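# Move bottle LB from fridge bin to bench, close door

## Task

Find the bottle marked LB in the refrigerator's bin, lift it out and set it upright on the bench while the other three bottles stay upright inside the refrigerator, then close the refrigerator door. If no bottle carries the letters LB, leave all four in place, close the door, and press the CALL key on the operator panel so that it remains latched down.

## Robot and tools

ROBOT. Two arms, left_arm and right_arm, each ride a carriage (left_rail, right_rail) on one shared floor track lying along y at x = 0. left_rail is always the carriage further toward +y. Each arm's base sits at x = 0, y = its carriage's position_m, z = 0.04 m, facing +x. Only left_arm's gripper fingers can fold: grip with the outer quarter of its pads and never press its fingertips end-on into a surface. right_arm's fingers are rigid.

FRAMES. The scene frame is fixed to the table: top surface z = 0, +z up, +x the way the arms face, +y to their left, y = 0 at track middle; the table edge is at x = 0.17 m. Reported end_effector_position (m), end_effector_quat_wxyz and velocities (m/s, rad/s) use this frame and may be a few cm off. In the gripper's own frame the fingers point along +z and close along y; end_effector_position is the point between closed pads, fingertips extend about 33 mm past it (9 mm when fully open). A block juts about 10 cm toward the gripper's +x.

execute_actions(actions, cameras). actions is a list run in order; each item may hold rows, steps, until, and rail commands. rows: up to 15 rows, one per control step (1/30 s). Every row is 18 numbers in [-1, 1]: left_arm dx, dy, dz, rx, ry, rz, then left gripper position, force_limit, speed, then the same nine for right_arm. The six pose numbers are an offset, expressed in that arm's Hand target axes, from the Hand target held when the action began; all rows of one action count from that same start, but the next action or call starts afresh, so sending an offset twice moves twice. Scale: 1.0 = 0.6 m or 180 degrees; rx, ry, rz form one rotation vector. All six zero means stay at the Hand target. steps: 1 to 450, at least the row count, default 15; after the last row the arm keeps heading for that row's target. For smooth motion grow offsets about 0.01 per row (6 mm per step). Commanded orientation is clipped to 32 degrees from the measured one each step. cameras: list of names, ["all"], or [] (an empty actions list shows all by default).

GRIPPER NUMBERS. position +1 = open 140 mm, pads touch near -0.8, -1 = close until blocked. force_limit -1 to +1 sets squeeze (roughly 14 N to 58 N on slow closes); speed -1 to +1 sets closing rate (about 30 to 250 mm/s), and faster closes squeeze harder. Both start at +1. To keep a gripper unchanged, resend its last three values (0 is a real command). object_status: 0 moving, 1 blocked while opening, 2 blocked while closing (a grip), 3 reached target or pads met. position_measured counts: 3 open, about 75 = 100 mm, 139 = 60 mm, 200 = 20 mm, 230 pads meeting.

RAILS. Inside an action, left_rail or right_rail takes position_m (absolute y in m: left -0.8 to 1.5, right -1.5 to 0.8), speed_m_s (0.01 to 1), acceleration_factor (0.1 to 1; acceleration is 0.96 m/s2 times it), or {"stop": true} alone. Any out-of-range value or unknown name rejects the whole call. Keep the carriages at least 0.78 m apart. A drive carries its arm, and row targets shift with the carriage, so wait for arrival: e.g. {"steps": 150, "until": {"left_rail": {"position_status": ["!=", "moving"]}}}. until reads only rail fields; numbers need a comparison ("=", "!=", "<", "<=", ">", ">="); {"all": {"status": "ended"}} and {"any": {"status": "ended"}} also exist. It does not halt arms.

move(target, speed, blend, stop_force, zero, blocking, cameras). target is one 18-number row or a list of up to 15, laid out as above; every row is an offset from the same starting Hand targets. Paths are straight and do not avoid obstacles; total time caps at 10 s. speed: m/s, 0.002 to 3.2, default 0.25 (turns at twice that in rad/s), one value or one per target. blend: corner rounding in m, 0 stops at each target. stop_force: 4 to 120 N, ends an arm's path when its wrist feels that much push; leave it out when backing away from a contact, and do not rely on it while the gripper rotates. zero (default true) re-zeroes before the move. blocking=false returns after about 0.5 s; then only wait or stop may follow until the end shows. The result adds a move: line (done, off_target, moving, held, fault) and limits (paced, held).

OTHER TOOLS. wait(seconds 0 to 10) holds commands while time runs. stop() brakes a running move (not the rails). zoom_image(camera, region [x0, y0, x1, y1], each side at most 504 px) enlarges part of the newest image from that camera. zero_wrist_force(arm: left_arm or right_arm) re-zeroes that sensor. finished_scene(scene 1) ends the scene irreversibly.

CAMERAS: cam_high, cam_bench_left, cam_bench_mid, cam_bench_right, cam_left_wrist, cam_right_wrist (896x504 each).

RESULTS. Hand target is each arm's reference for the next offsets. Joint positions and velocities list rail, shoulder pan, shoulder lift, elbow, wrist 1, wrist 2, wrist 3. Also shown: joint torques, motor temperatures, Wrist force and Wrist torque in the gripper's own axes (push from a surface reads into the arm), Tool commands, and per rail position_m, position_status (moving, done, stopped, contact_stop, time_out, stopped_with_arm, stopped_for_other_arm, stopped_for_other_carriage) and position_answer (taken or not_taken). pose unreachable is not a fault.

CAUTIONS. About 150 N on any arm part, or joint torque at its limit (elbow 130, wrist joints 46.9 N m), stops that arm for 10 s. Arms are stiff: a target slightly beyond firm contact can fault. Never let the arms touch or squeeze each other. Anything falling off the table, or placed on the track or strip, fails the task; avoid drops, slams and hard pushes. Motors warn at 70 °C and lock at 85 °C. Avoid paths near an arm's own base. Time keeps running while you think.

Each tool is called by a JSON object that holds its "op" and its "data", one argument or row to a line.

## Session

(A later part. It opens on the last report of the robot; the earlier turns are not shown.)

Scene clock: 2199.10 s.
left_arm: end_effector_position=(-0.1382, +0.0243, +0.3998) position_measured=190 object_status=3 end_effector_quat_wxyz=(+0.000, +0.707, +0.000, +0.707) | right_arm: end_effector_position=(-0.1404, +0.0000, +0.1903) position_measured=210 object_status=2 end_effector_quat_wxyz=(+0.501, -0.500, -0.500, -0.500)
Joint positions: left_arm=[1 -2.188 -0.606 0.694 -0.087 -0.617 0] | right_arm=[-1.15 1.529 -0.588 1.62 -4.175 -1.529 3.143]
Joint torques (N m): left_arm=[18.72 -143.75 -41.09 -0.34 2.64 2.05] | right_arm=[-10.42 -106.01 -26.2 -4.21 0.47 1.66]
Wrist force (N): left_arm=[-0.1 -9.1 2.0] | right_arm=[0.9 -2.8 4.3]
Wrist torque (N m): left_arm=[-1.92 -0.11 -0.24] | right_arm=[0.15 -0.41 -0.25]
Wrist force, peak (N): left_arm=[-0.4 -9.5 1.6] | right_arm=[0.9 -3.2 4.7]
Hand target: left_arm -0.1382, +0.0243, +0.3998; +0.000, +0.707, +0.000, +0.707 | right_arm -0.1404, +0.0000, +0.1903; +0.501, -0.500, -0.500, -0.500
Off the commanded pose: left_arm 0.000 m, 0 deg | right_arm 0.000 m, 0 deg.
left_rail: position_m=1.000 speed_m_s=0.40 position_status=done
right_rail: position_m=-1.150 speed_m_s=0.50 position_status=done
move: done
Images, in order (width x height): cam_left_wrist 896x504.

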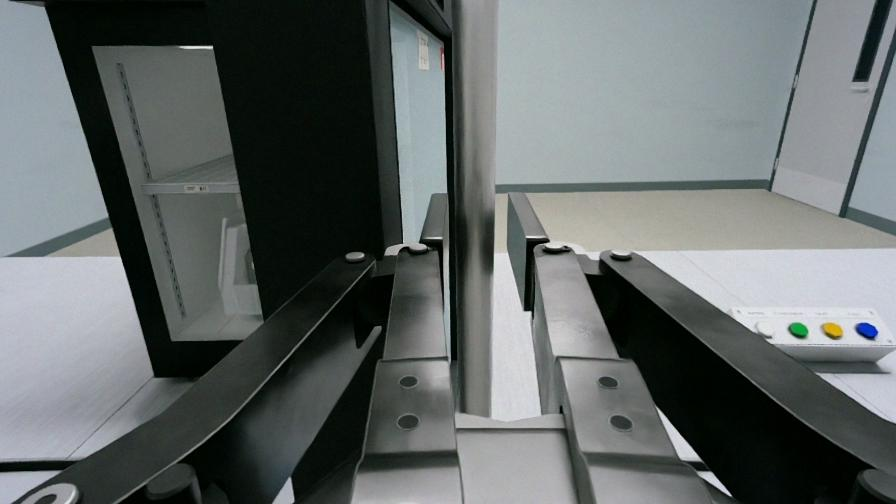

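{"op": "move", "data": {
  "target": [
    [0, 0, 0, 0, 0, 0, -0.48, 1.0, -1.0, 0, 0, 0, 0, 0, 0, -0.3, 0.0, -1.0],
    [0, 0, 0, 0, 0, 0, -0.48, 1.0, -1.0, 0, 0, -0.25, 0, 0, 0, -0.3, 0.0, -1.0]
  ],
  "speed": 0.1,
  "cameras": ["cam_left_wrist", "cam_right_wrist"]
}}

Scene clock: 2209.93 s.
left_arm: end_effector_position=(-0.1382, +0.0243, +0.3998) position_measured=190 object_status=3 end_effector_quat_wxyz=(+0.000, +0.707, +0.000, +0.707) | right_arm: end_effector_position=(-0.1404, -0.1499, +0.1901) position_measured=167 object_status=3 end_effector_quat_wxyz=(+0.501, -0.500, -0.500, -0.500)
Joint positions: left_arm=[1 -2.188 -0.606 0.694 -0.087 -0.617 0] | right_arm=[-1.15 1.519 -0.693 1.943 -4.393 -1.519 3.143]
Joint torques (N m): left_arm=[6.98 -123.67 -56.54 0.6 -1.06 2.26] | right_arm=[-12.35 -102.69 -5.53 -6.49 2.78 1.92]
Wrist force (N): left_arm=[-1.0 -10.5 1.8] | right_arm=[1.7 0.5 2.7]
Wrist torque (N m): left_arm=[-1.89 0.09 -0.25] | right_arm=[0.10 -0.40 -0.14]
Wrist force, peak (N): left_arm=[0.2 -15.5 3.8] | right_arm=[0.7 -3.1 4.8]
Hand target: left_arm -0.1382, +0.0243, +0.3998; +0.000, +0.707, +0.000, +0.707 | right_arm -0.1404, -0.1500, +0.1901; +0.501, -0.500, -0.500, -0.500
Off the commanded pose: left_arm 0.000 m, 0 deg | right_arm 0.000 m, 0 deg.
left_rail: position_m=1.000 speed_m_s=0.40 position_status=done
right_rail: position_m=-1.150 speed_m_s=0.50 position_status=done
move: done
Images, in order (width x height): cam_left_wrist 896x504, cam_right_wrist 896x504.

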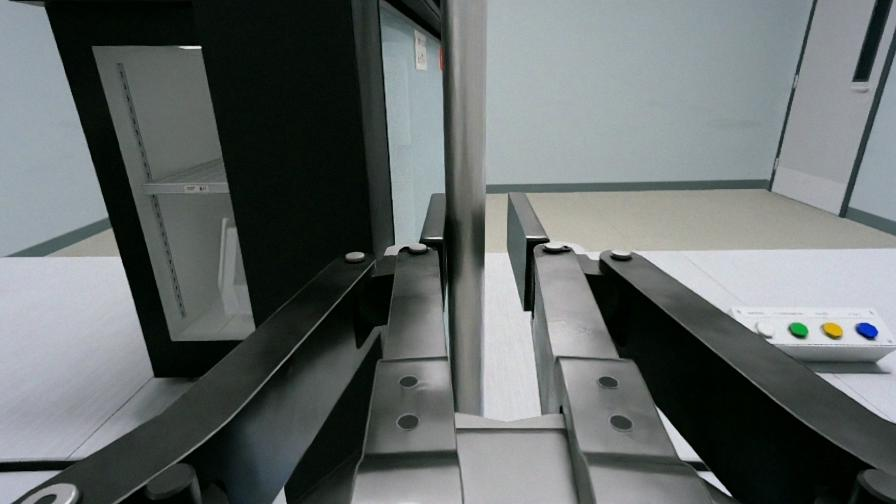

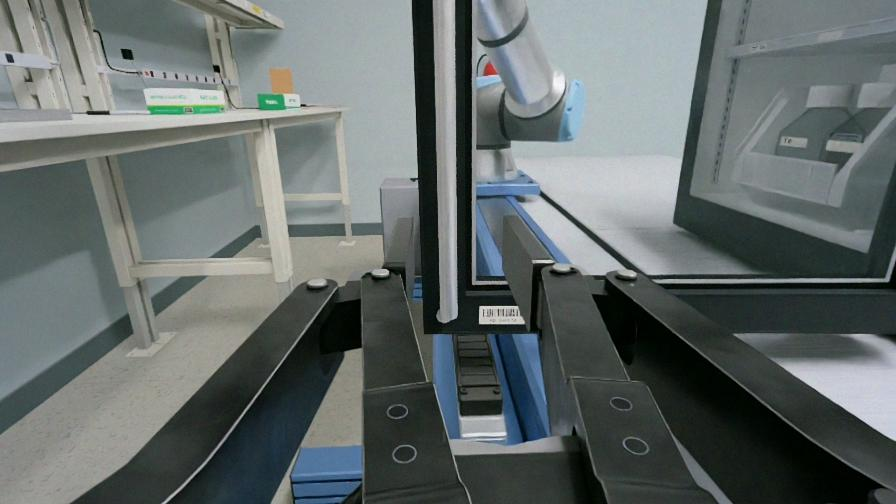

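{"op": "move", "data": {
  "target": [
    [0, -0.1273, -0.0023, 0, 0, 0, -0.48, 1.0, -1.0, 0, 0, 0, 0, 0, 0, -0.3, 0.0, -1.0],
    [0, -0.248, 0.0148, 0, 0, 0, -0.48, 1.0, -1.0, 0, 0, 0, 0, 0, 0, -0.3, 0.0, -1.0],
    [0, -0.3637, 0.0523, 0, 0, 0, -0.48, 1.0, -1.0, 0, 0, 0, 0, 0, 0, -0.3, 0.0, -1.0],
    [0, -0.4712, 0.1095, 0, 0, 0, -0.48, 1.0, -1.0, 0, 0, 0, 0, 0, 0, -0.3, 0.0, -1.0],
    [0, -0.5672, 0.1845, 0, 0, 0, -0.48, 1.0, -1.0, 0, 0, 0, 0, 0, 0, -0.3, 0.0, -1.0],
    [0, -0.6487, 0.275, 0, 0, 0, -0.48, 1.0, -1.0, 0, 0, 0, 0, 0, 0, -0.3, 0.0, -1.0]
  ],
  "speed": 0.08,
  "blend": 0.008,
  "stop_force": 25,
  "cameras": ["cam_left_wrist", "cam_high", "cam_bench_mid"]
}}

Scene clock: 2234.63 s.
left_arm: end_effector_position=(+0.0269, +0.4135, +0.3999) position_measured=190 object_status=3 end_effector_quat_wxyz=(+0.000, +0.707, +0.000, +0.707) | right_arm: end_effector_position=(-0.1404, -0.1500, +0.1901) position_measured=167 object_status=3 end_effector_quat_wxyz=(+0.501, -0.500, -0.500, -0.500)
Joint positions: left_arm=[1 -2.327 -1.32 1.861 -0.541 -0.756 0] | right_arm=[-1.15 1.519 -0.693 1.943 -4.393 -1.519 3.143]
Joint torques (N m): left_arm=[17 -80.51 -34.05 -0.41 2.89 2.35] | right_arm=[-13.86 -102.68 -5.7 -6.08 2.8 1.98]
Wrist force (N): left_arm=[-1.0 -10.1 2.5] | right_arm=[1.8 0.7 3.2]
Wrist torque (N m): left_arm=[-1.80 0.04 -0.24] | right_arm=[0.14 -0.43 -0.14]
Wrist force, peak (N): left_arm=[-2.0 -12.9 -0.3] | right_arm=[2.1 0.4 3.2]
Hand target: left_arm +0.0269, +0.4135, +0.3999; +0.000, +0.707, +0.000, +0.707 | right_arm -0.1404, -0.1500, +0.1901; +0.501, -0.500, -0.500, -0.500
Off the commanded pose: left_arm 0.000 m, 0 deg | right_arm 0.000 m, 0 deg.
left_rail: position_m=1.000 speed_m_s=0.40 position_status=done
right_rail: position_m=-1.150 speed_m_s=0.50 position_status=done
move: done
Images, in order (width x height): cam_high 896x504, cam_bench_mid 896x504, cam_left_wrist 896x504.

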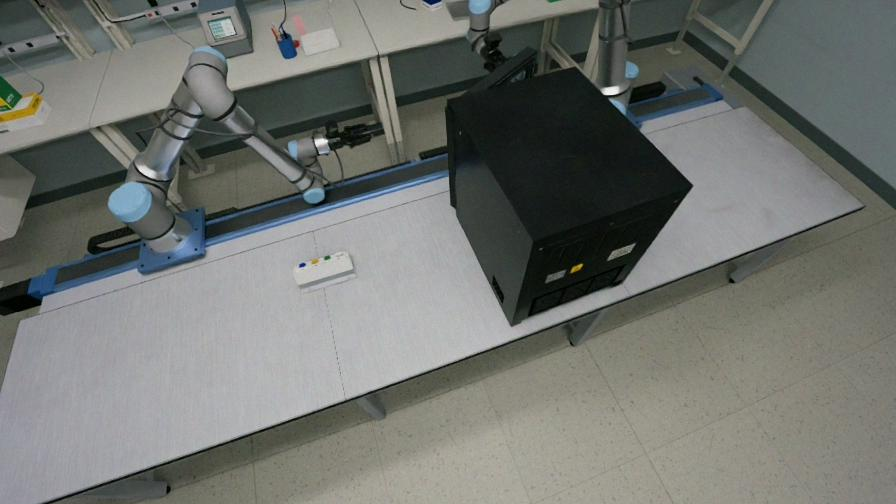

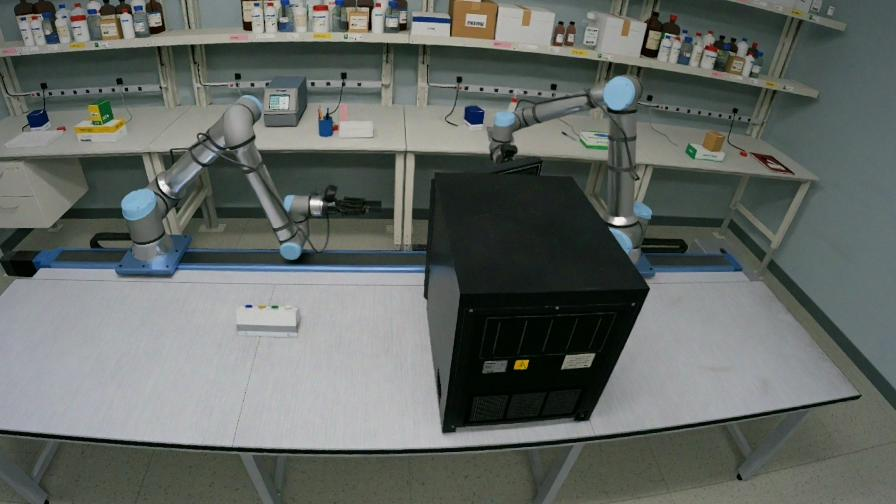

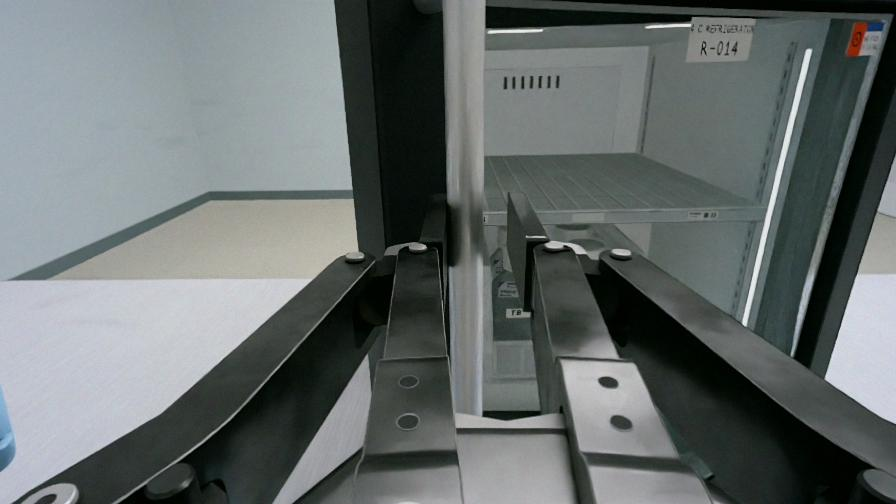

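{"op": "move", "data": {
  "target": [
    [0, -0.0343, 0.0502, 0, 0, 0, -0.48, 1.0, -1.0, 0, 0, 0, 0, 0, 0, -0.3, 0.0, -1.0],
    [0, -0.0645, 0.1032, 0, 0, 0, -0.48, 1.0, -1.0, 0, 0, 0, 0, 0, 0, -0.3, 0.0, -1.0],
    [0, -0.0897, 0.1585, 0, 0, 0, -0.48, 1.0, -1.0, 0, 0, 0, 0, 0, 0, -0.3, 0.0, -1.0],
    [0, -0.11, 0.2162, 0, 0, 0, -0.48, 1.0, -1.0, 0, 0, 0, 0, 0, 0, -0.3, 0.0, -1.0],
    [0, -0.1253, 0.275, 0, 0, 0, -0.48, 1.0, -1.0, 0, 0, 0, 0, 0, 0, -0.3, 0.0, -1.0],
    [0, -0.1353, 0.3352, 0, 0, 0, -0.48, 1.0, -1.0, 0, 0, 0, 0, 0, 0, -0.3, 0.0, -1.0]
  ],
  "speed": [0.07, 0.07, 0.06, 0.05, 0.04, 0.03],
  "blend": [0.005, 0.005, 0.005, 0.005, 0.005, 0],
  "stop_force": 25,
  "cameras": ["cam_left_wrist", "cam_high"]
}}

Scene clock: 2252.13 s.
left_arm: end_effector_position=(+0.2280, +0.4946, +0.4000) position_measured=190 object_status=3 end_effector_quat_wxyz=(+0.000, +0.707, +0.000, +0.707) | right_arm: end_effector_position=(-0.1404, -0.1500, +0.1901) position_measured=167 object_status=3 end_effector_quat_wxyz=(+0.501, -0.500, -0.500, -0.500)
Joint positions: left_arm=[1 -2.133 -1.555 2.136 -0.58 -0.562 -0.001] | right_arm=[-1.15 1.519 -0.693 1.943 -4.393 -1.519 3.143]
Joint torques (N m): left_arm=[21.05 -58 -32.59 -0.02 2.49 -2.26] | right_arm=[-12.48 -100.77 -4.81 -6.25 2.45 1.61]
Wrist force (N): left_arm=[-0.6 -7.8 1.9] | right_arm=[2.0 0.7 3.4]
Wrist torque (N m): left_arm=[-1.64 0.00 -0.19] | right_arm=[0.13 -0.46 -0.13]
Wrist force, peak (N): left_arm=[-2.5 -17.4 1.4] | right_arm=[2.0 0.7 3.4]
Hand target: left_arm +0.2280, +0.4946, +0.4000; +0.000, +0.707, +0.000, +0.707 | right_arm -0.1404, -0.1500, +0.1901; +0.501, -0.500, -0.500, -0.500
Off the commanded pose: left_arm 0.000 m, 0 deg | right_arm 0.000 m, 0 deg.
left_rail: position_m=1.000 speed_m_s=0.40 position_status=done
right_rail: position_m=-1.150 speed_m_s=0.50 position_status=done
move: done
Images, in order (width x height): cam_high 896x504, cam_left_wrist 896x504.

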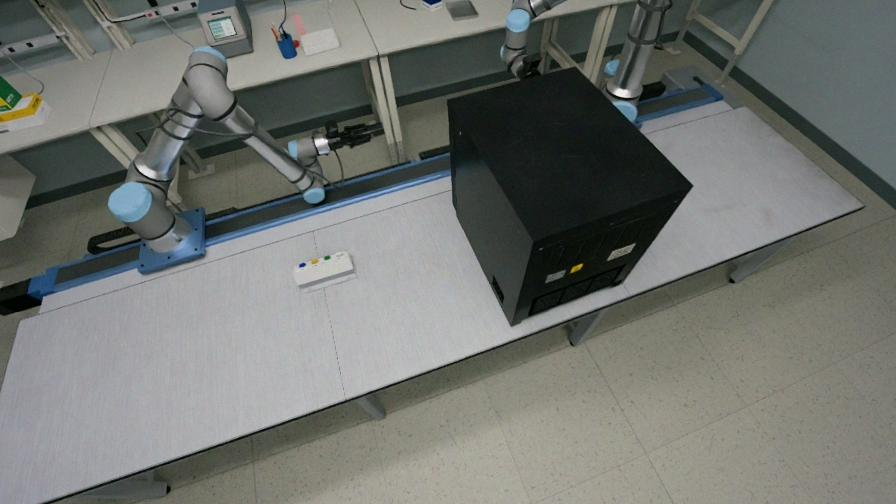

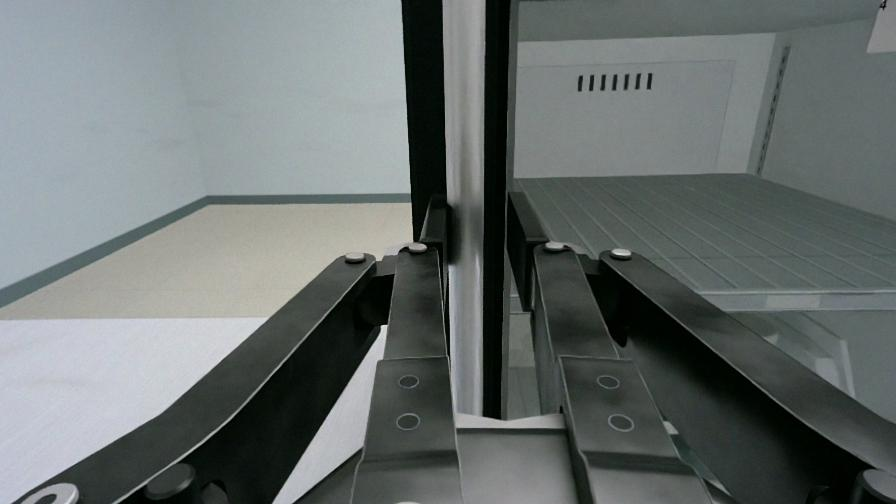

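{"op": "move", "data": {
  "target": [
    [0, -0.0085, 0, 0, 0, 0, -0.48, 1.0, -1.0, 0, 0, 0, 0, 0, 0, -0.3, 0.0, -1.0],
    [0, -0.0085, -0.25, 0, 0, 0, -0.48, 1.0, -1.0, 0, 0, 0, 0, 0, 0, -0.3, 0.0, -1.0]
  ],
  "speed": [0.02, 0.1],
  "stop_force": 20,
  "cameras": ["cam_left_wrist", "cam_high", "cam_bench_mid"]
}}

Scene clock: 2257.90 s.
left_arm: end_effector_position=(+0.0780, +0.4997, +0.4000) position_measured=190 object_status=3 end_effector_quat_wxyz=(+0.000, +0.707, +0.000, +0.707) | right_arm: end_effector_position=(-0.1404, -0.1500, +0.1901) position_measured=167 object_status=3 end_effector_quat_wxyz=(+0.501, -0.500, -0.500, -0.500)
Joint positions: left_arm=[1 -2.368 -1.476 2.051 -0.575 -0.797 0] | right_arm=[-1.15 1.519 -0.693 1.943 -4.393 -1.519 3.143]
Joint torques (N m): left_arm=[-15.83 -31.24 -46.73 5.4 -2.38 -1.46] | right_arm=[-9.63 -103.8 -4.27 -6.2 2.67 1.3]
Wrist force (N): left_arm=[-1.1 -7.6 1.9] | right_arm=[1.7 0.4 2.9]
Wrist torque (N m): left_arm=[-1.59 0.10 -0.23] | right_arm=[0.07 -0.39 -0.13]
Wrist force, peak (N): left_arm=[-0.7 -8.5 3.4] | right_arm=[2.0 0.5 3.2]
Hand target: left_arm +0.0780, +0.4997, +0.4000; +0.000, +0.707, +0.000, +0.707 | right_arm -0.1404, -0.1500, +0.1901; +0.501, -0.500, -0.500, -0.500
Off the commanded pose: left_arm 0.000 m, 0 deg | right_arm 0.000 m, 0 deg.
left_rail: position_m=1.000 speed_m_s=0.40 position_status=done
right_rail: position_m=-1.150 speed_m_s=0.50 position_status=done
move: done
Images, in order (width x height): cam_high 896x504, cam_bench_mid 896x504, cam_left_wrist 896x504.

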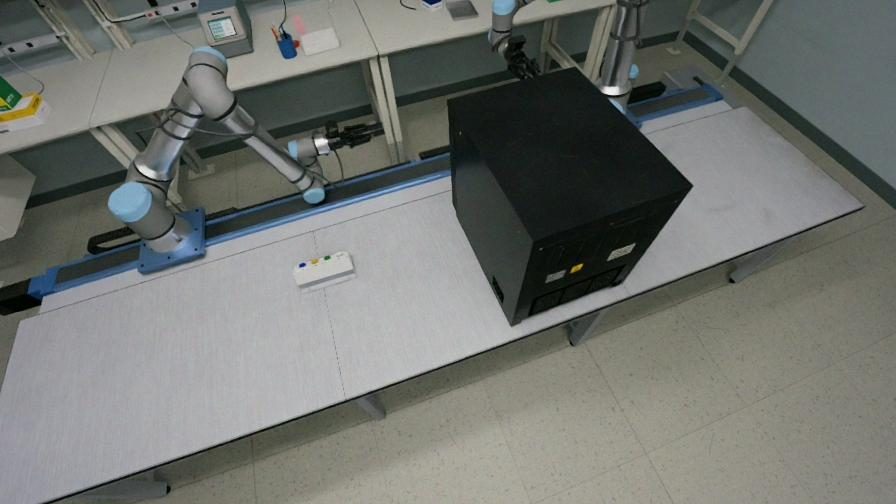

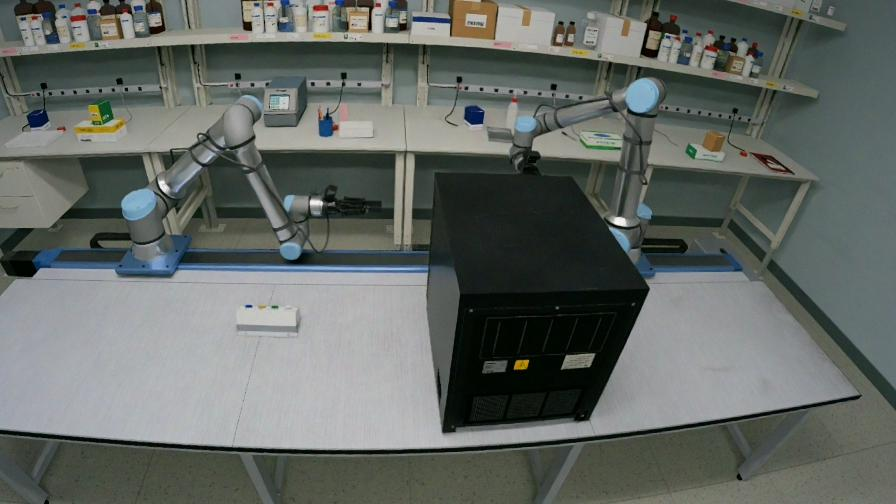

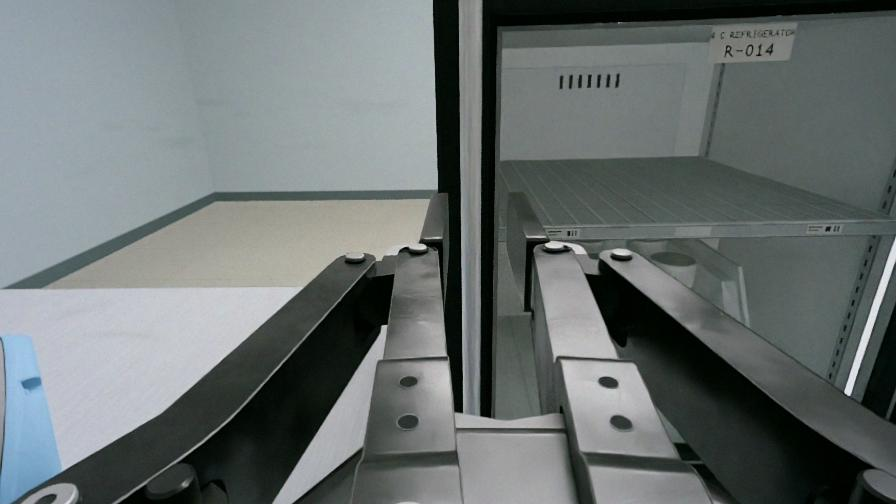

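{"op": "zoom_image", "data": {
  "camera": "cam_high",
  "region": [400, 40, 640, 240]
}}

{"op": "zoom_image", "data": {
  "camera": "cam_left_wrist",
  "region": [420, 0, 896, 420]
}}

Scaled by 2.100 from the camera's 896x504 image, which has a finer 1280x720 frame.

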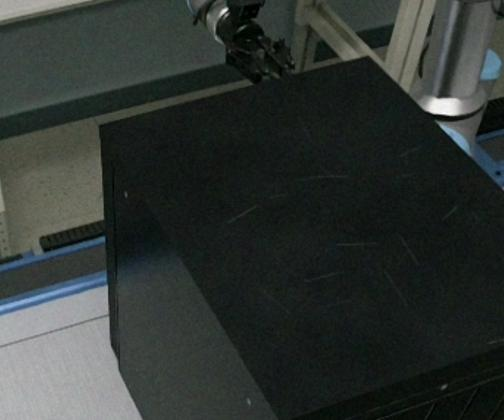

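Scaled by 1.059 from the camera's 896x504 image, which has a finer 1280x720 frame.

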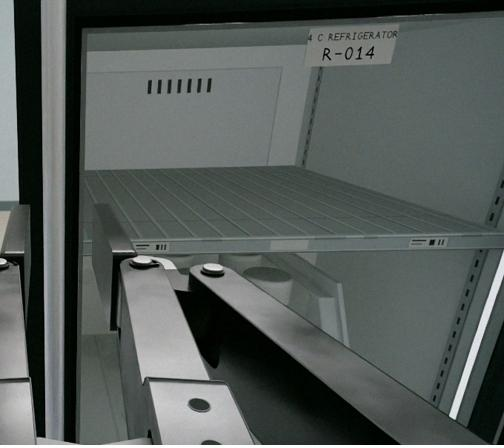

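{"op": "move", "data": {
  "target": [
    [0, 0, 0, 0, 0, 0, -0.48, 1.0, -1.0, 0.333, 0, -0.1, 0, 0, 0, -1.0, 0.0, -1.0],
    [0, 0, 0, 0, 0, 0, -0.48, 1.0, -1.0, 0.333, 0.3167, -0.583, -0.5, 0, 0, -1.0, 0.0, -1.0]
  ],
  "speed": 0.2,
  "blend": 0.03,
  "cameras": ["cam_right_wrist", "cam_bench_mid", "cam_high"]
}}

Scene clock: 2288.63 s.
left_arm: end_effector_position=(+0.0780, +0.4997, +0.4000) position_measured=190 object_status=3 end_effector_quat_wxyz=(+0.000, +0.707, +0.000, +0.707) | right_arm: end_effector_position=(-0.0051, -0.4167, +0.3895) position_measured=232 object_status=3 end_effector_quat_wxyz=(-0.159, +0.689, +0.158, +0.689)
Joint positions: left_arm=[1 -2.368 -1.476 2.051 -0.575 -0.797 0] | right_arm=[-1.15 1.794 -1.023 2 -4.119 -2.912 3.144]
Joint torques (N m): left_arm=[-16.06 -32.3 -46.13 4.8 -2.61 -1.85] | right_arm=[3.72 -88.28 -14.1 -3.84 2.65 -0.08]
Wrist force (N): left_arm=[-0.8 -7.6 1.9] | right_arm=[2.3 0.6 3.2]
Wrist torque (N m): left_arm=[-1.58 0.02 -0.23] | right_arm=[0.11 -0.55 -0.11]
Wrist force, peak (N): left_arm=[-0.9 -8.2 1.9] | right_arm=[2.5 1.5 3.8]
Hand target: left_arm +0.0780, +0.4997, +0.4000; +0.000, +0.707, +0.000, +0.707 | right_arm -0.0051, -0.4167, +0.3895; -0.159, +0.689, +0.158, +0.689 (not the last commanded pose)
Off the commanded pose: left_arm 0.000 m, 0 deg | right_arm 0.100 m, 26 deg.
left_rail: position_m=1.000 speed_m_s=0.40 position_status=done
right_rail: position_m=-1.150 speed_m_s=0.50 position_status=done
move: held (right_arm; a check stopped the path); path passed 1 of 2 targets; limits=held
pose unreachable (right arm): on one or more control steps of this call, first in action 0 (counted from 0), this arm could not follow its commanded pose, so it was not sent that pose on those steps. It may still have moved: this result reports where it is.
cause: moving toward the commanded pose would bring two parts of the arm too close to each other (its gripper and another part of the arm, with joints 5 (wrist 1) to 7 (wrist 3) between them, 5 mm apart when it was first held).
Images, in order (width x height): cam_high 896x504, cam_bench_mid 896x504, cam_right_wrist 896x504.

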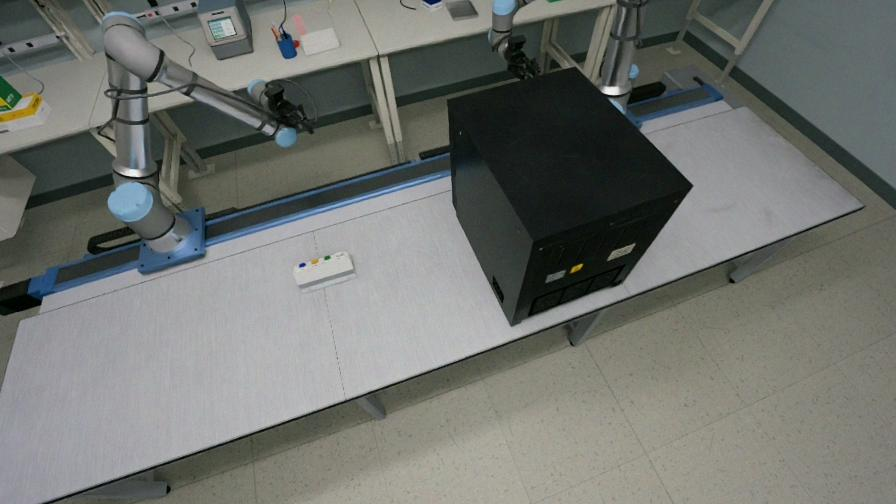

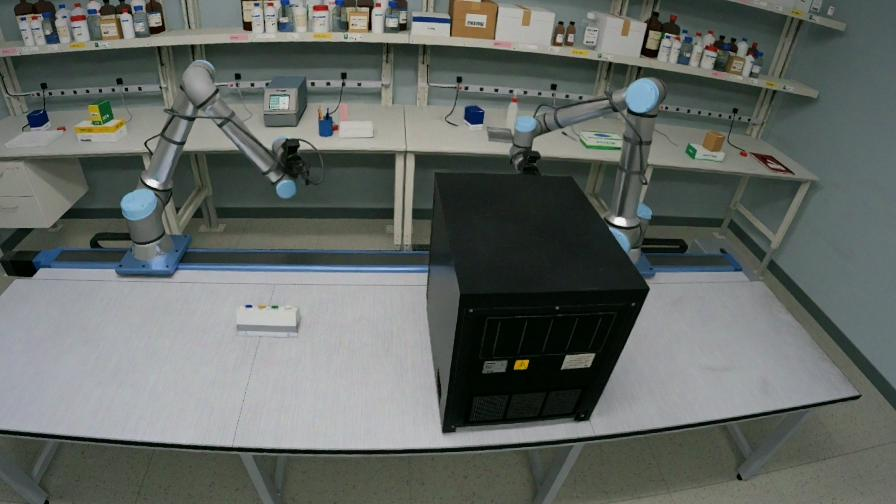

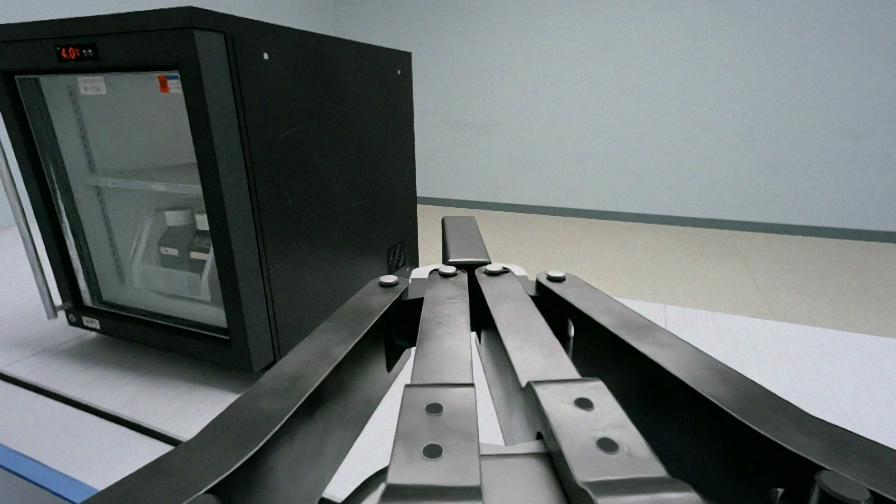

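{"op": "execute_actions", "data": {
  "actions": [
    {"right_rail": {"position_m": -1.35, "speed_m_s": 0.4}, "steps": 90, "until": {"right_rail": {"position_status": ["!=", "moving"]}}}
  ]
}}

{"op": "move", "data": {
  "target": [0, 0, 0, 0, 0, 0, -0.48, 1.0, -1.0, -0.2692, 0.1723, 0.361, 0.1006, -0.2476, -0.0417, -1.0, 0.0, -1.0],
  "speed": 0.2,
  "cameras": ["cam_right_wrist", "cam_bench_mid"]
}}

Scene clock: 2335.80 s.
left_arm: end_effector_position=(+0.0780, +0.4997, +0.4000) position_measured=190 object_status=3 end_effector_quat_wxyz=(+0.000, +0.707, +0.000, +0.707) | right_arm: end_effector_position=(-0.0051, -0.6167, +0.3895) position_measured=232 object_status=3 end_effector_quat_wxyz=(-0.159, +0.689, +0.158, +0.689)
Joint positions: left_arm=[1 -2.368 -1.476 2.051 -0.575 -0.797 0] | right_arm=[-1.35 1.794 -1.023 2 -4.119 -2.912 3.143]
Joint torques (N m): left_arm=[-12.93 -32.85 -46.95 4.65 -2.55 -1.61] | right_arm=[-6.66 -79.48 -25.45 -1.47 1.27 -2.04]
Wrist force (N): left_arm=[-0.5 -7.6 2.0] | right_arm=[2.4 0.5 3.1]
Wrist torque (N m): left_arm=[-1.59 -0.04 -0.23] | right_arm=[0.08 -0.57 -0.11]
Wrist force, peak (N): left_arm=[-0.9 -8.1 2.6] | right_arm=[2.3 -0.3 4.3]
Hand target: left_arm +0.0780, +0.4997, +0.4000; +0.000, +0.707, +0.000, +0.707 | right_arm -0.0051, -0.6167, +0.3895; -0.159, +0.689, +0.158, +0.689 (not the last commanded pose)
Tool commands: left_gripper/position=-0.48 left_gripper/force_limit=+1.0 left_gripper/speed=-1.0 right_gripper/position=-1.0 right_gripper/force_limit=+0.0 right_gripper/speed=-1.0
Off the commanded pose: left_arm 0.000 m, 0 deg | right_arm 0.100 m, 26 deg.
left_rail: position_m=1.000 speed_m_s=0.40 position_status=done
right_rail: position_m=-1.350 speed_m_s=0.40 position_status=done

Scene clock: 2338.60 s.
left_arm: end_effector_position=(+0.0780, +0.4997, +0.4000) position_measured=190 object_status=3 end_effector_quat_wxyz=(+0.000, +0.707, +0.000, +0.707) | right_arm: end_effector_position=(+0.2347, -0.6147, +0.2278) position_measured=232 object_status=3 end_effector_quat_wxyz=(-0.147, +0.853, +0.354, +0.354)
Joint positions: left_arm=[1 -2.368 -1.476 2.051 -0.575 -0.797 0] | right_arm=[-1.35 1.145 -1.425 2.304 -3.204 -1.821 3.402]
Joint torques (N m): left_arm=[-15.98 -33.88 -46.43 4.93 -2.58 -1.91] | right_arm=[-9.11 -65.15 -41.51 -2.7 3.1 -2.83]
Wrist force (N): left_arm=[-0.8 -7.6 2.0] | right_arm=[1.9 0.2 1.8]
Wrist torque (N m): left_arm=[-1.58 0.03 -0.23] | right_arm=[0.04 -0.45 0.16]
Wrist force, peak (N): left_arm=[-1.1 -8.4 2.1] | right_arm=[2.8 1.4 2.8]
Hand target: left_arm +0.0780, +0.4997, +0.4000; +0.000, +0.707, +0.000, +0.707 | right_arm +0.2347, -0.6147, +0.2278; -0.147, +0.853, +0.354, +0.353
Off the commanded pose: left_arm 0.000 m, 0 deg | right_arm 0.000 m, 0 deg.
left_rail: position_m=1.000 speed_m_s=0.40 position_status=done
right_rail: position_m=-1.350 speed_m_s=0.40 position_status=done
move: done
Images, in order (width x height): cam_bench_mid 896x504, cam_right_wrist 896x504.

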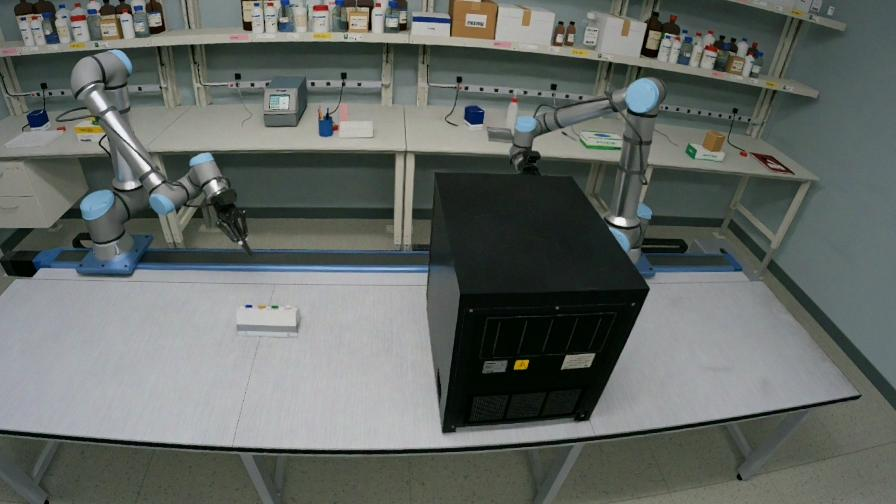

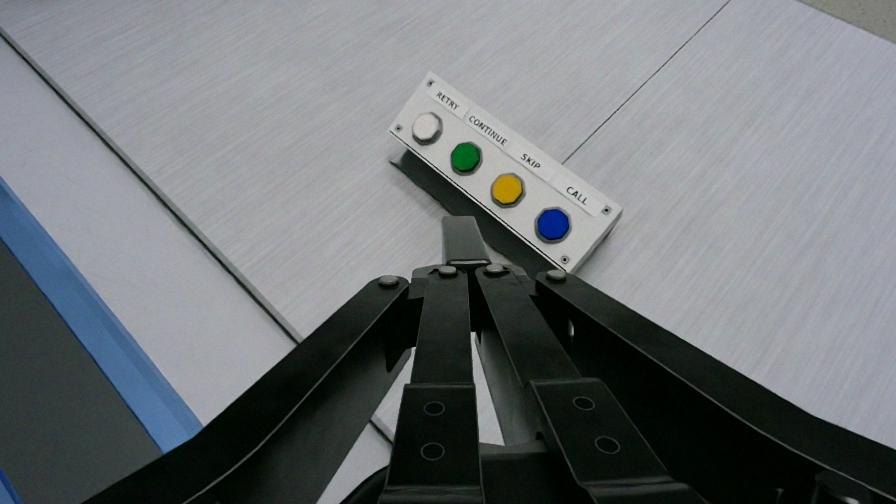

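{"op": "zoom_image", "data": {
  "camera": "cam_right_wrist",
  "region": [370, 50, 650, 290]
}}

Scaled by 1.800 from the camera's 896x504 image, which has a finer 1280x720 frame.

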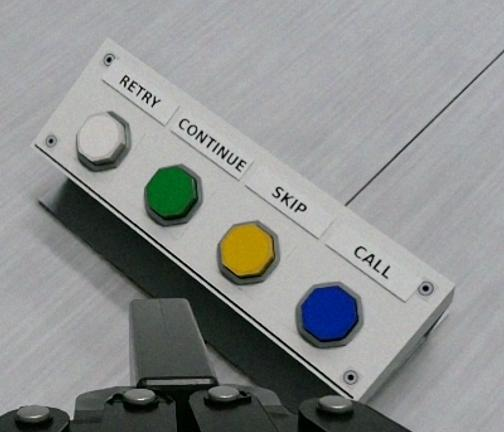

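{"op": "move", "data": {
  "target": [0, 0, 0, 0, 0, 0, -0.48, 1.0, -1.0, -0.036, 0.0967, 0.212, -0.1526, -0.079, 0.1989, -1.0, 0.0, -1.0],
  "speed": 0.15,
  "cameras": ["cam_right_wrist", "cam_bench_right", "cam_high"]
}}

Scene clock: 2369.90 s.
left_arm: end_effector_position=(+0.0780, +0.4997, +0.4000) position_measured=190 object_status=3 end_effector_quat_wxyz=(+0.000, +0.707, +0.000, +0.707) | right_arm: end_effector_position=(+0.3285, -0.6027, +0.1226) position_measured=232 object_status=3 end_effector_quat_wxyz=(-0.001, +0.966, +0.000, +0.259)
Joint positions: left_arm=[1 -2.368 -1.476 2.051 -0.575 -0.797 0] | right_arm=[-1.35 1.132 -1.201 1.983 -2.596 -2.039 4.214]
Joint torques (N m): left_arm=[-13.25 -31.36 -45.4 5.16 -2.23 -2] | right_arm=[-14.81 -52.58 -44.39 -1.7 1.65 2.43]
Wrist force (N): left_arm=[-0.7 -7.3 1.7] | right_arm=[1.1 -0.1 1.2]
Wrist torque (N m): left_arm=[-1.52 0.01 -0.23] | right_arm=[-0.03 -0.27 -0.05]
Wrist force, peak (N): left_arm=[-0.9 -8.1 2.0] | right_arm=[1.9 -0.2 2.3]
Hand target: left_arm +0.0780, +0.4997, +0.4000; +0.000, +0.707, +0.000, +0.707 | right_arm +0.3285, -0.6027, +0.1225; -0.001, +0.966, +0.000, +0.259
Off the commanded pose: left_arm 0.000 m, 0 deg | right_arm 0.000 m, 0 deg.
left_rail: position_m=1.000 speed_m_s=0.40 position_status=done
right_rail: position_m=-1.350 speed_m_s=0.40 position_status=done
move: done
Images, in order (width x height): cam_high 896x504, cam_bench_right 896x504, cam_right_wrist 896x504.

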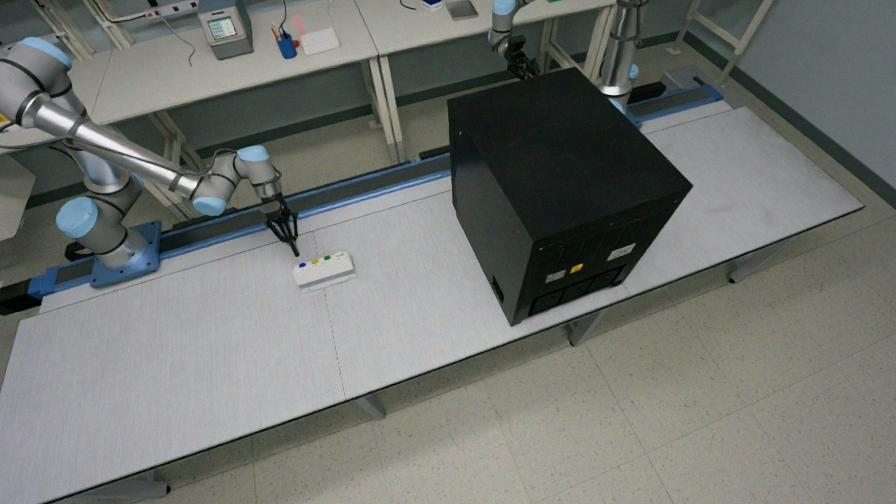

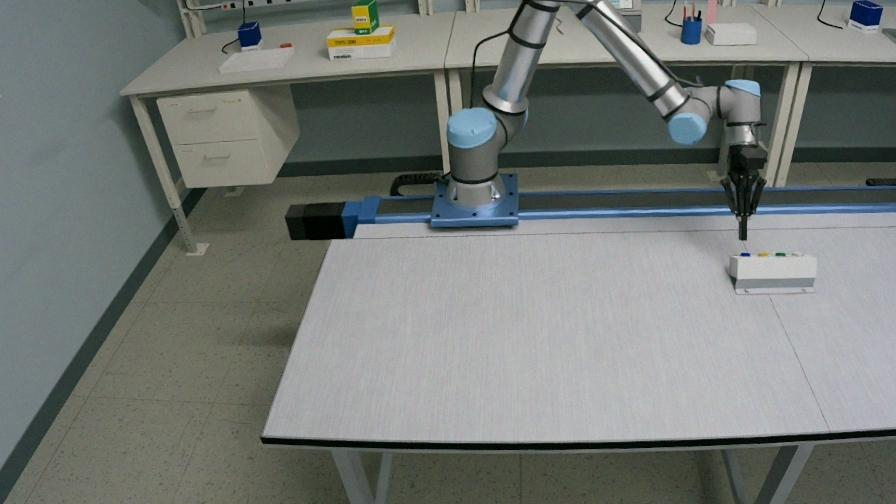

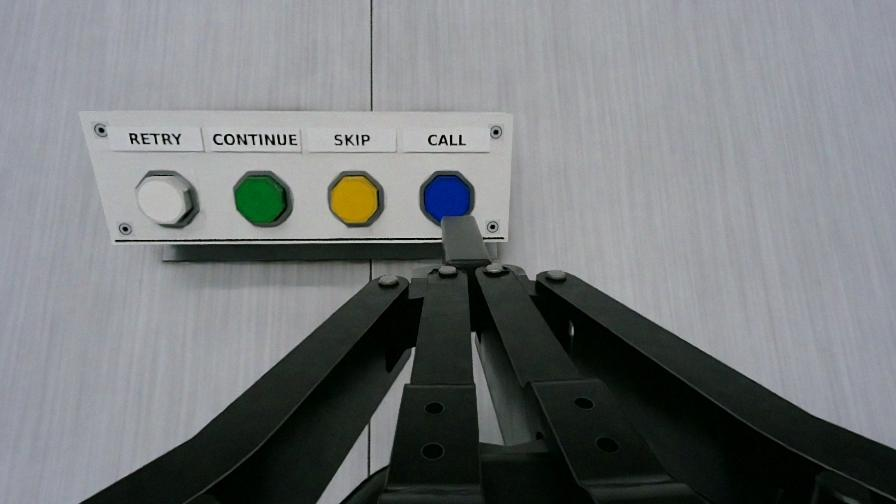

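{"op": "move", "data": {
  "target": [0, 0, 0, 0, 0, 0, -0.48, 1.0, -1.0, 0.0193, -0.0145, 0.0383, 0, 0, 0, -1.0, 0.0, -1.0],
  "speed": 0.05,
  "cameras": ["cam_right_wrist", "cam_bench_right"]
}}

{"op": "zoom_image", "data": {
  "camera": "cam_right_wrist",
  "region": [360, 100, 560, 300]
}}

{"op": "zoom_image", "data": {
  "camera": "cam_bench_right",
  "region": [680, 170, 860, 310]
}}

Scene clock: 2388.30 s.
left_arm: end_effector_position=(+0.0780, +0.4997, +0.4000) position_measured=190 object_status=3 end_effector_quat_wxyz=(+0.000, +0.707, +0.000, +0.707) | right_arm: end_effector_position=(+0.3499, -0.5940, +0.1085) position_measured=232 object_status=3 end_effector_quat_wxyz=(-0.001, +0.966, +0.000, +0.259)
Joint positions: left_arm=[1 -2.368 -1.476 2.051 -0.575 -0.797 0] | right_arm=[-1.35 1.111 -1.164 1.964 -2.622 -2.034 4.192]
Joint torques (N m): left_arm=[-9.32 -33.23 -44.76 4.88 -2.59 -2.35] | right_arm=[-6.69 -59.88 -41.22 -8.91 1.52 -2.61]
Wrist force (N): left_arm=[-0.6 -7.9 1.9] | right_arm=[0.9 0.2 1.4]
Wrist torque (N m): left_arm=[-1.66 -0.03 -0.24] | right_arm=[0.01 -0.22 0.13]
Wrist force, peak (N): left_arm=[-0.8 -8.2 2.1] | right_arm=[1.2 -0.3 1.9]
Hand target: left_arm +0.0780, +0.4997, +0.4000; +0.000, +0.707, +0.000, +0.707 | right_arm +0.3500, -0.5940, +0.1084; -0.001, +0.966, +0.000, +0.259
Off the commanded pose: left_arm 0.000 m, 0 deg | right_arm 0.000 m, 0 deg.
left_rail: position_m=1.000 speed_m_s=0.40 position_status=done
right_rail: position_m=-1.350 speed_m_s=0.40 position_status=done
move: done
Images, in order (width x height): cam_bench_right 896x504, cam_right_wrist 896x504.

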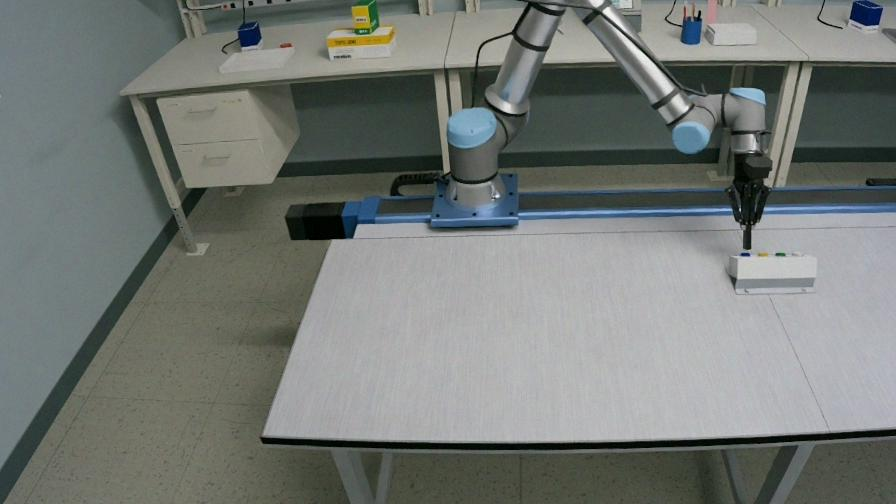

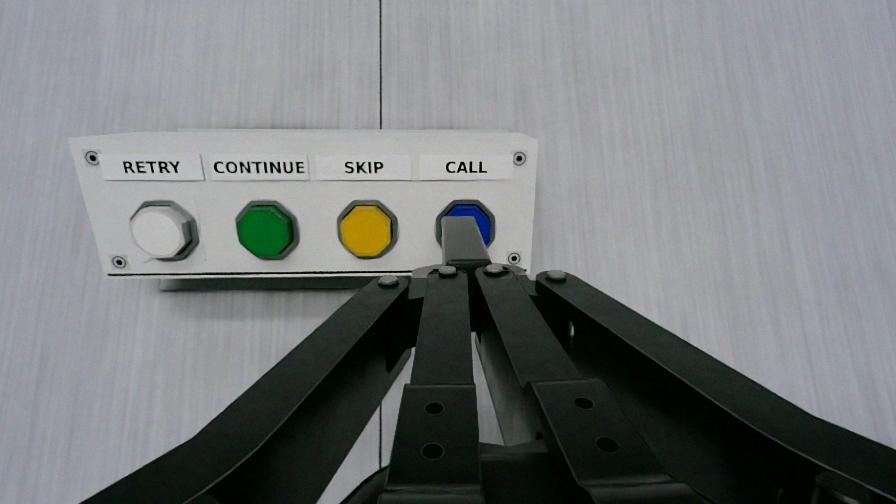

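Scaled by 2.520 from the camera's 896x504 image, which has a finer 1280x720 frame.

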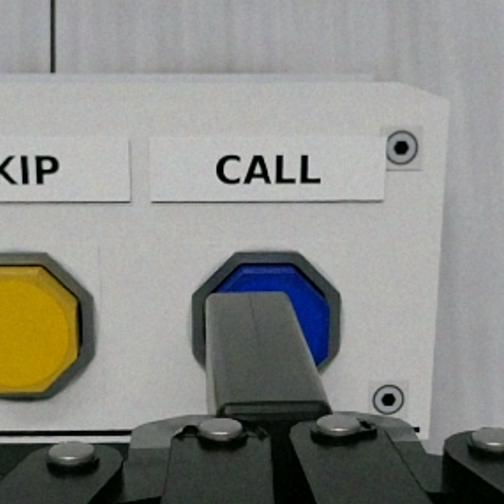

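Scaled by 2.800 from the camera's 896x504 image, which has a finer 1280x720 frame.

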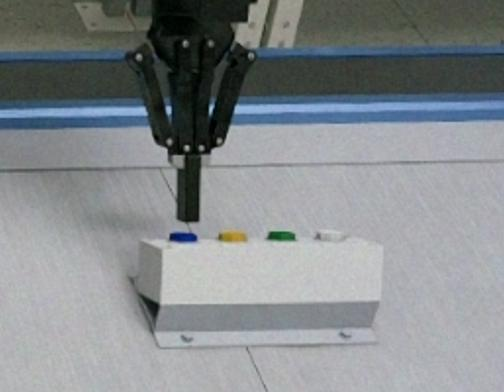

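{"op": "move", "data": {
  "target": [0, 0, 0, 0, 0, 0, -0.48, 1.0, -1.0, 0, 0.002, 0.05, 0, 0, 0, -1.0, 0.0, -1.0],
  "speed": 0.01,
  "stop_force": 15,
  "cameras": ["cam_right_wrist", "cam_bench_right"]
}}

{"op": "zoom_image", "data": {
  "camera": "cam_right_wrist",
  "region": [360, 130, 560, 330]
}}

{"op": "zoom_image", "data": {
  "camera": "cam_bench_right",
  "region": [680, 170, 860, 310]
}}

Scene clock: 2399.10 s.
left_arm: end_effector_position=(+0.0780, +0.4997, +0.4000) position_measured=190 object_status=3 end_effector_quat_wxyz=(+0.000, +0.707, +0.000, +0.707) | right_arm: end_effector_position=(+0.3583, -0.5946, +0.0939) position_measured=232 object_status=3 end_effector_quat_wxyz=(-0.001, +0.966, +0.000, +0.258)
Joint positions: left_arm=[1 -2.368 -1.476 2.051 -0.575 -0.797 0] | right_arm=[-1.35 1.101 -1.143 1.967 -2.652 -2.031 4.181]
Joint torques (N m): left_arm=[-6.86 -32.89 -44.4 4.46 -2.24 -1.89] | right_arm=[-0.17 -78.73 -33.98 -1.02 -3.06 2.39]
Wrist force (N): left_arm=[-0.7 -7.4 2.2] | right_arm=[-1.6 0.1 -15.8]
Wrist torque (N m): left_arm=[-1.53 0.00 -0.24] | right_arm=[-0.16 -0.21 0.12]
Wrist force, peak (N): left_arm=[-0.8 -8.2 2.3] | right_arm=[-4.2 6.8 -36.2]
Hand target: left_arm +0.0780, +0.4997, +0.4000; +0.000, +0.707, +0.000, +0.707 | right_arm +0.3583, -0.5946, +0.0940; -0.001, +0.966, +0.000, +0.259 (not the last commanded pose)
Off the commanded pose: left_arm 0.000 m, 0 deg | right_arm 0.013 m, 0 deg.
left_rail: position_m=1.000 speed_m_s=0.40 position_status=done
right_rail: position_m=-1.350 speed_m_s=0.40 position_status=done
move: contact (right_arm)
Images, in order (width x height): cam_bench_right 896x504, cam_right_wrist 896x504.

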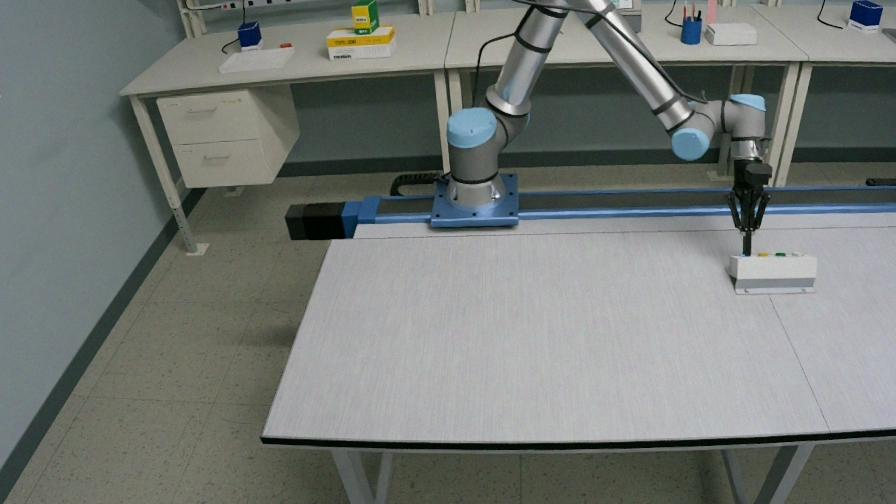

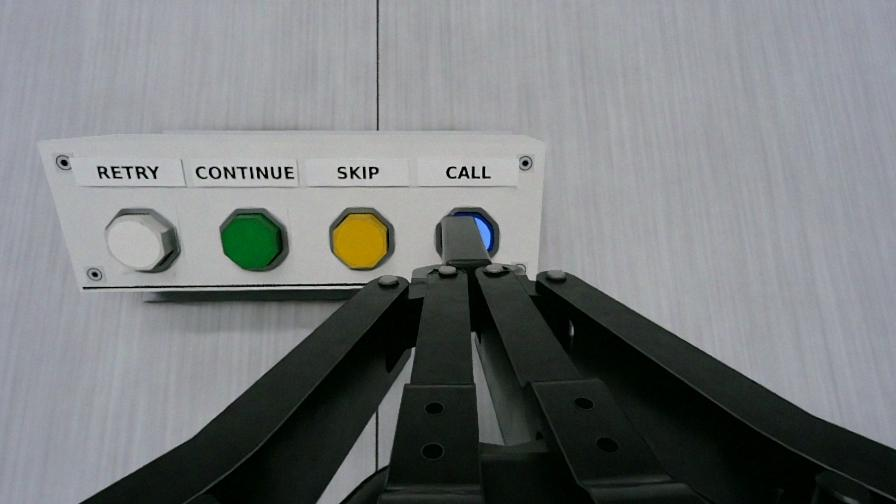

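Scaled by 2.520 from the camera's 896x504 image, which has a finer 1280x720 frame.

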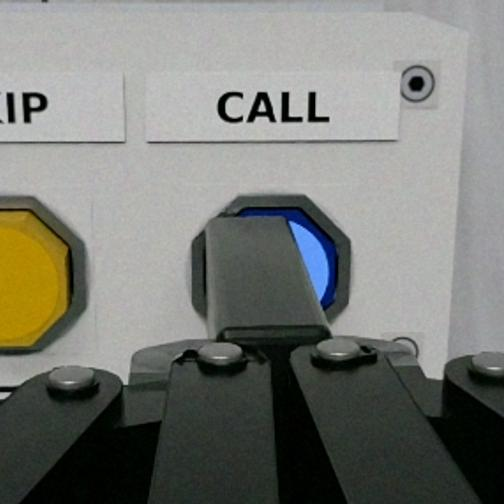

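Scaled by 2.800 from the camera's 896x504 image, which has a finer 1280x720 frame.

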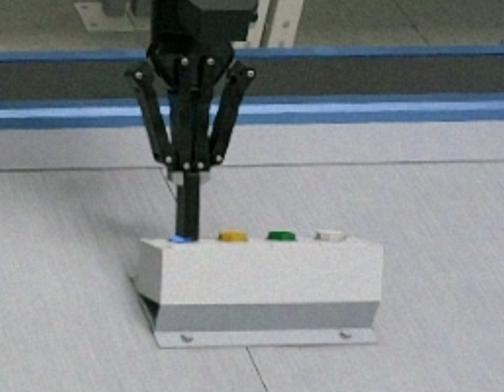

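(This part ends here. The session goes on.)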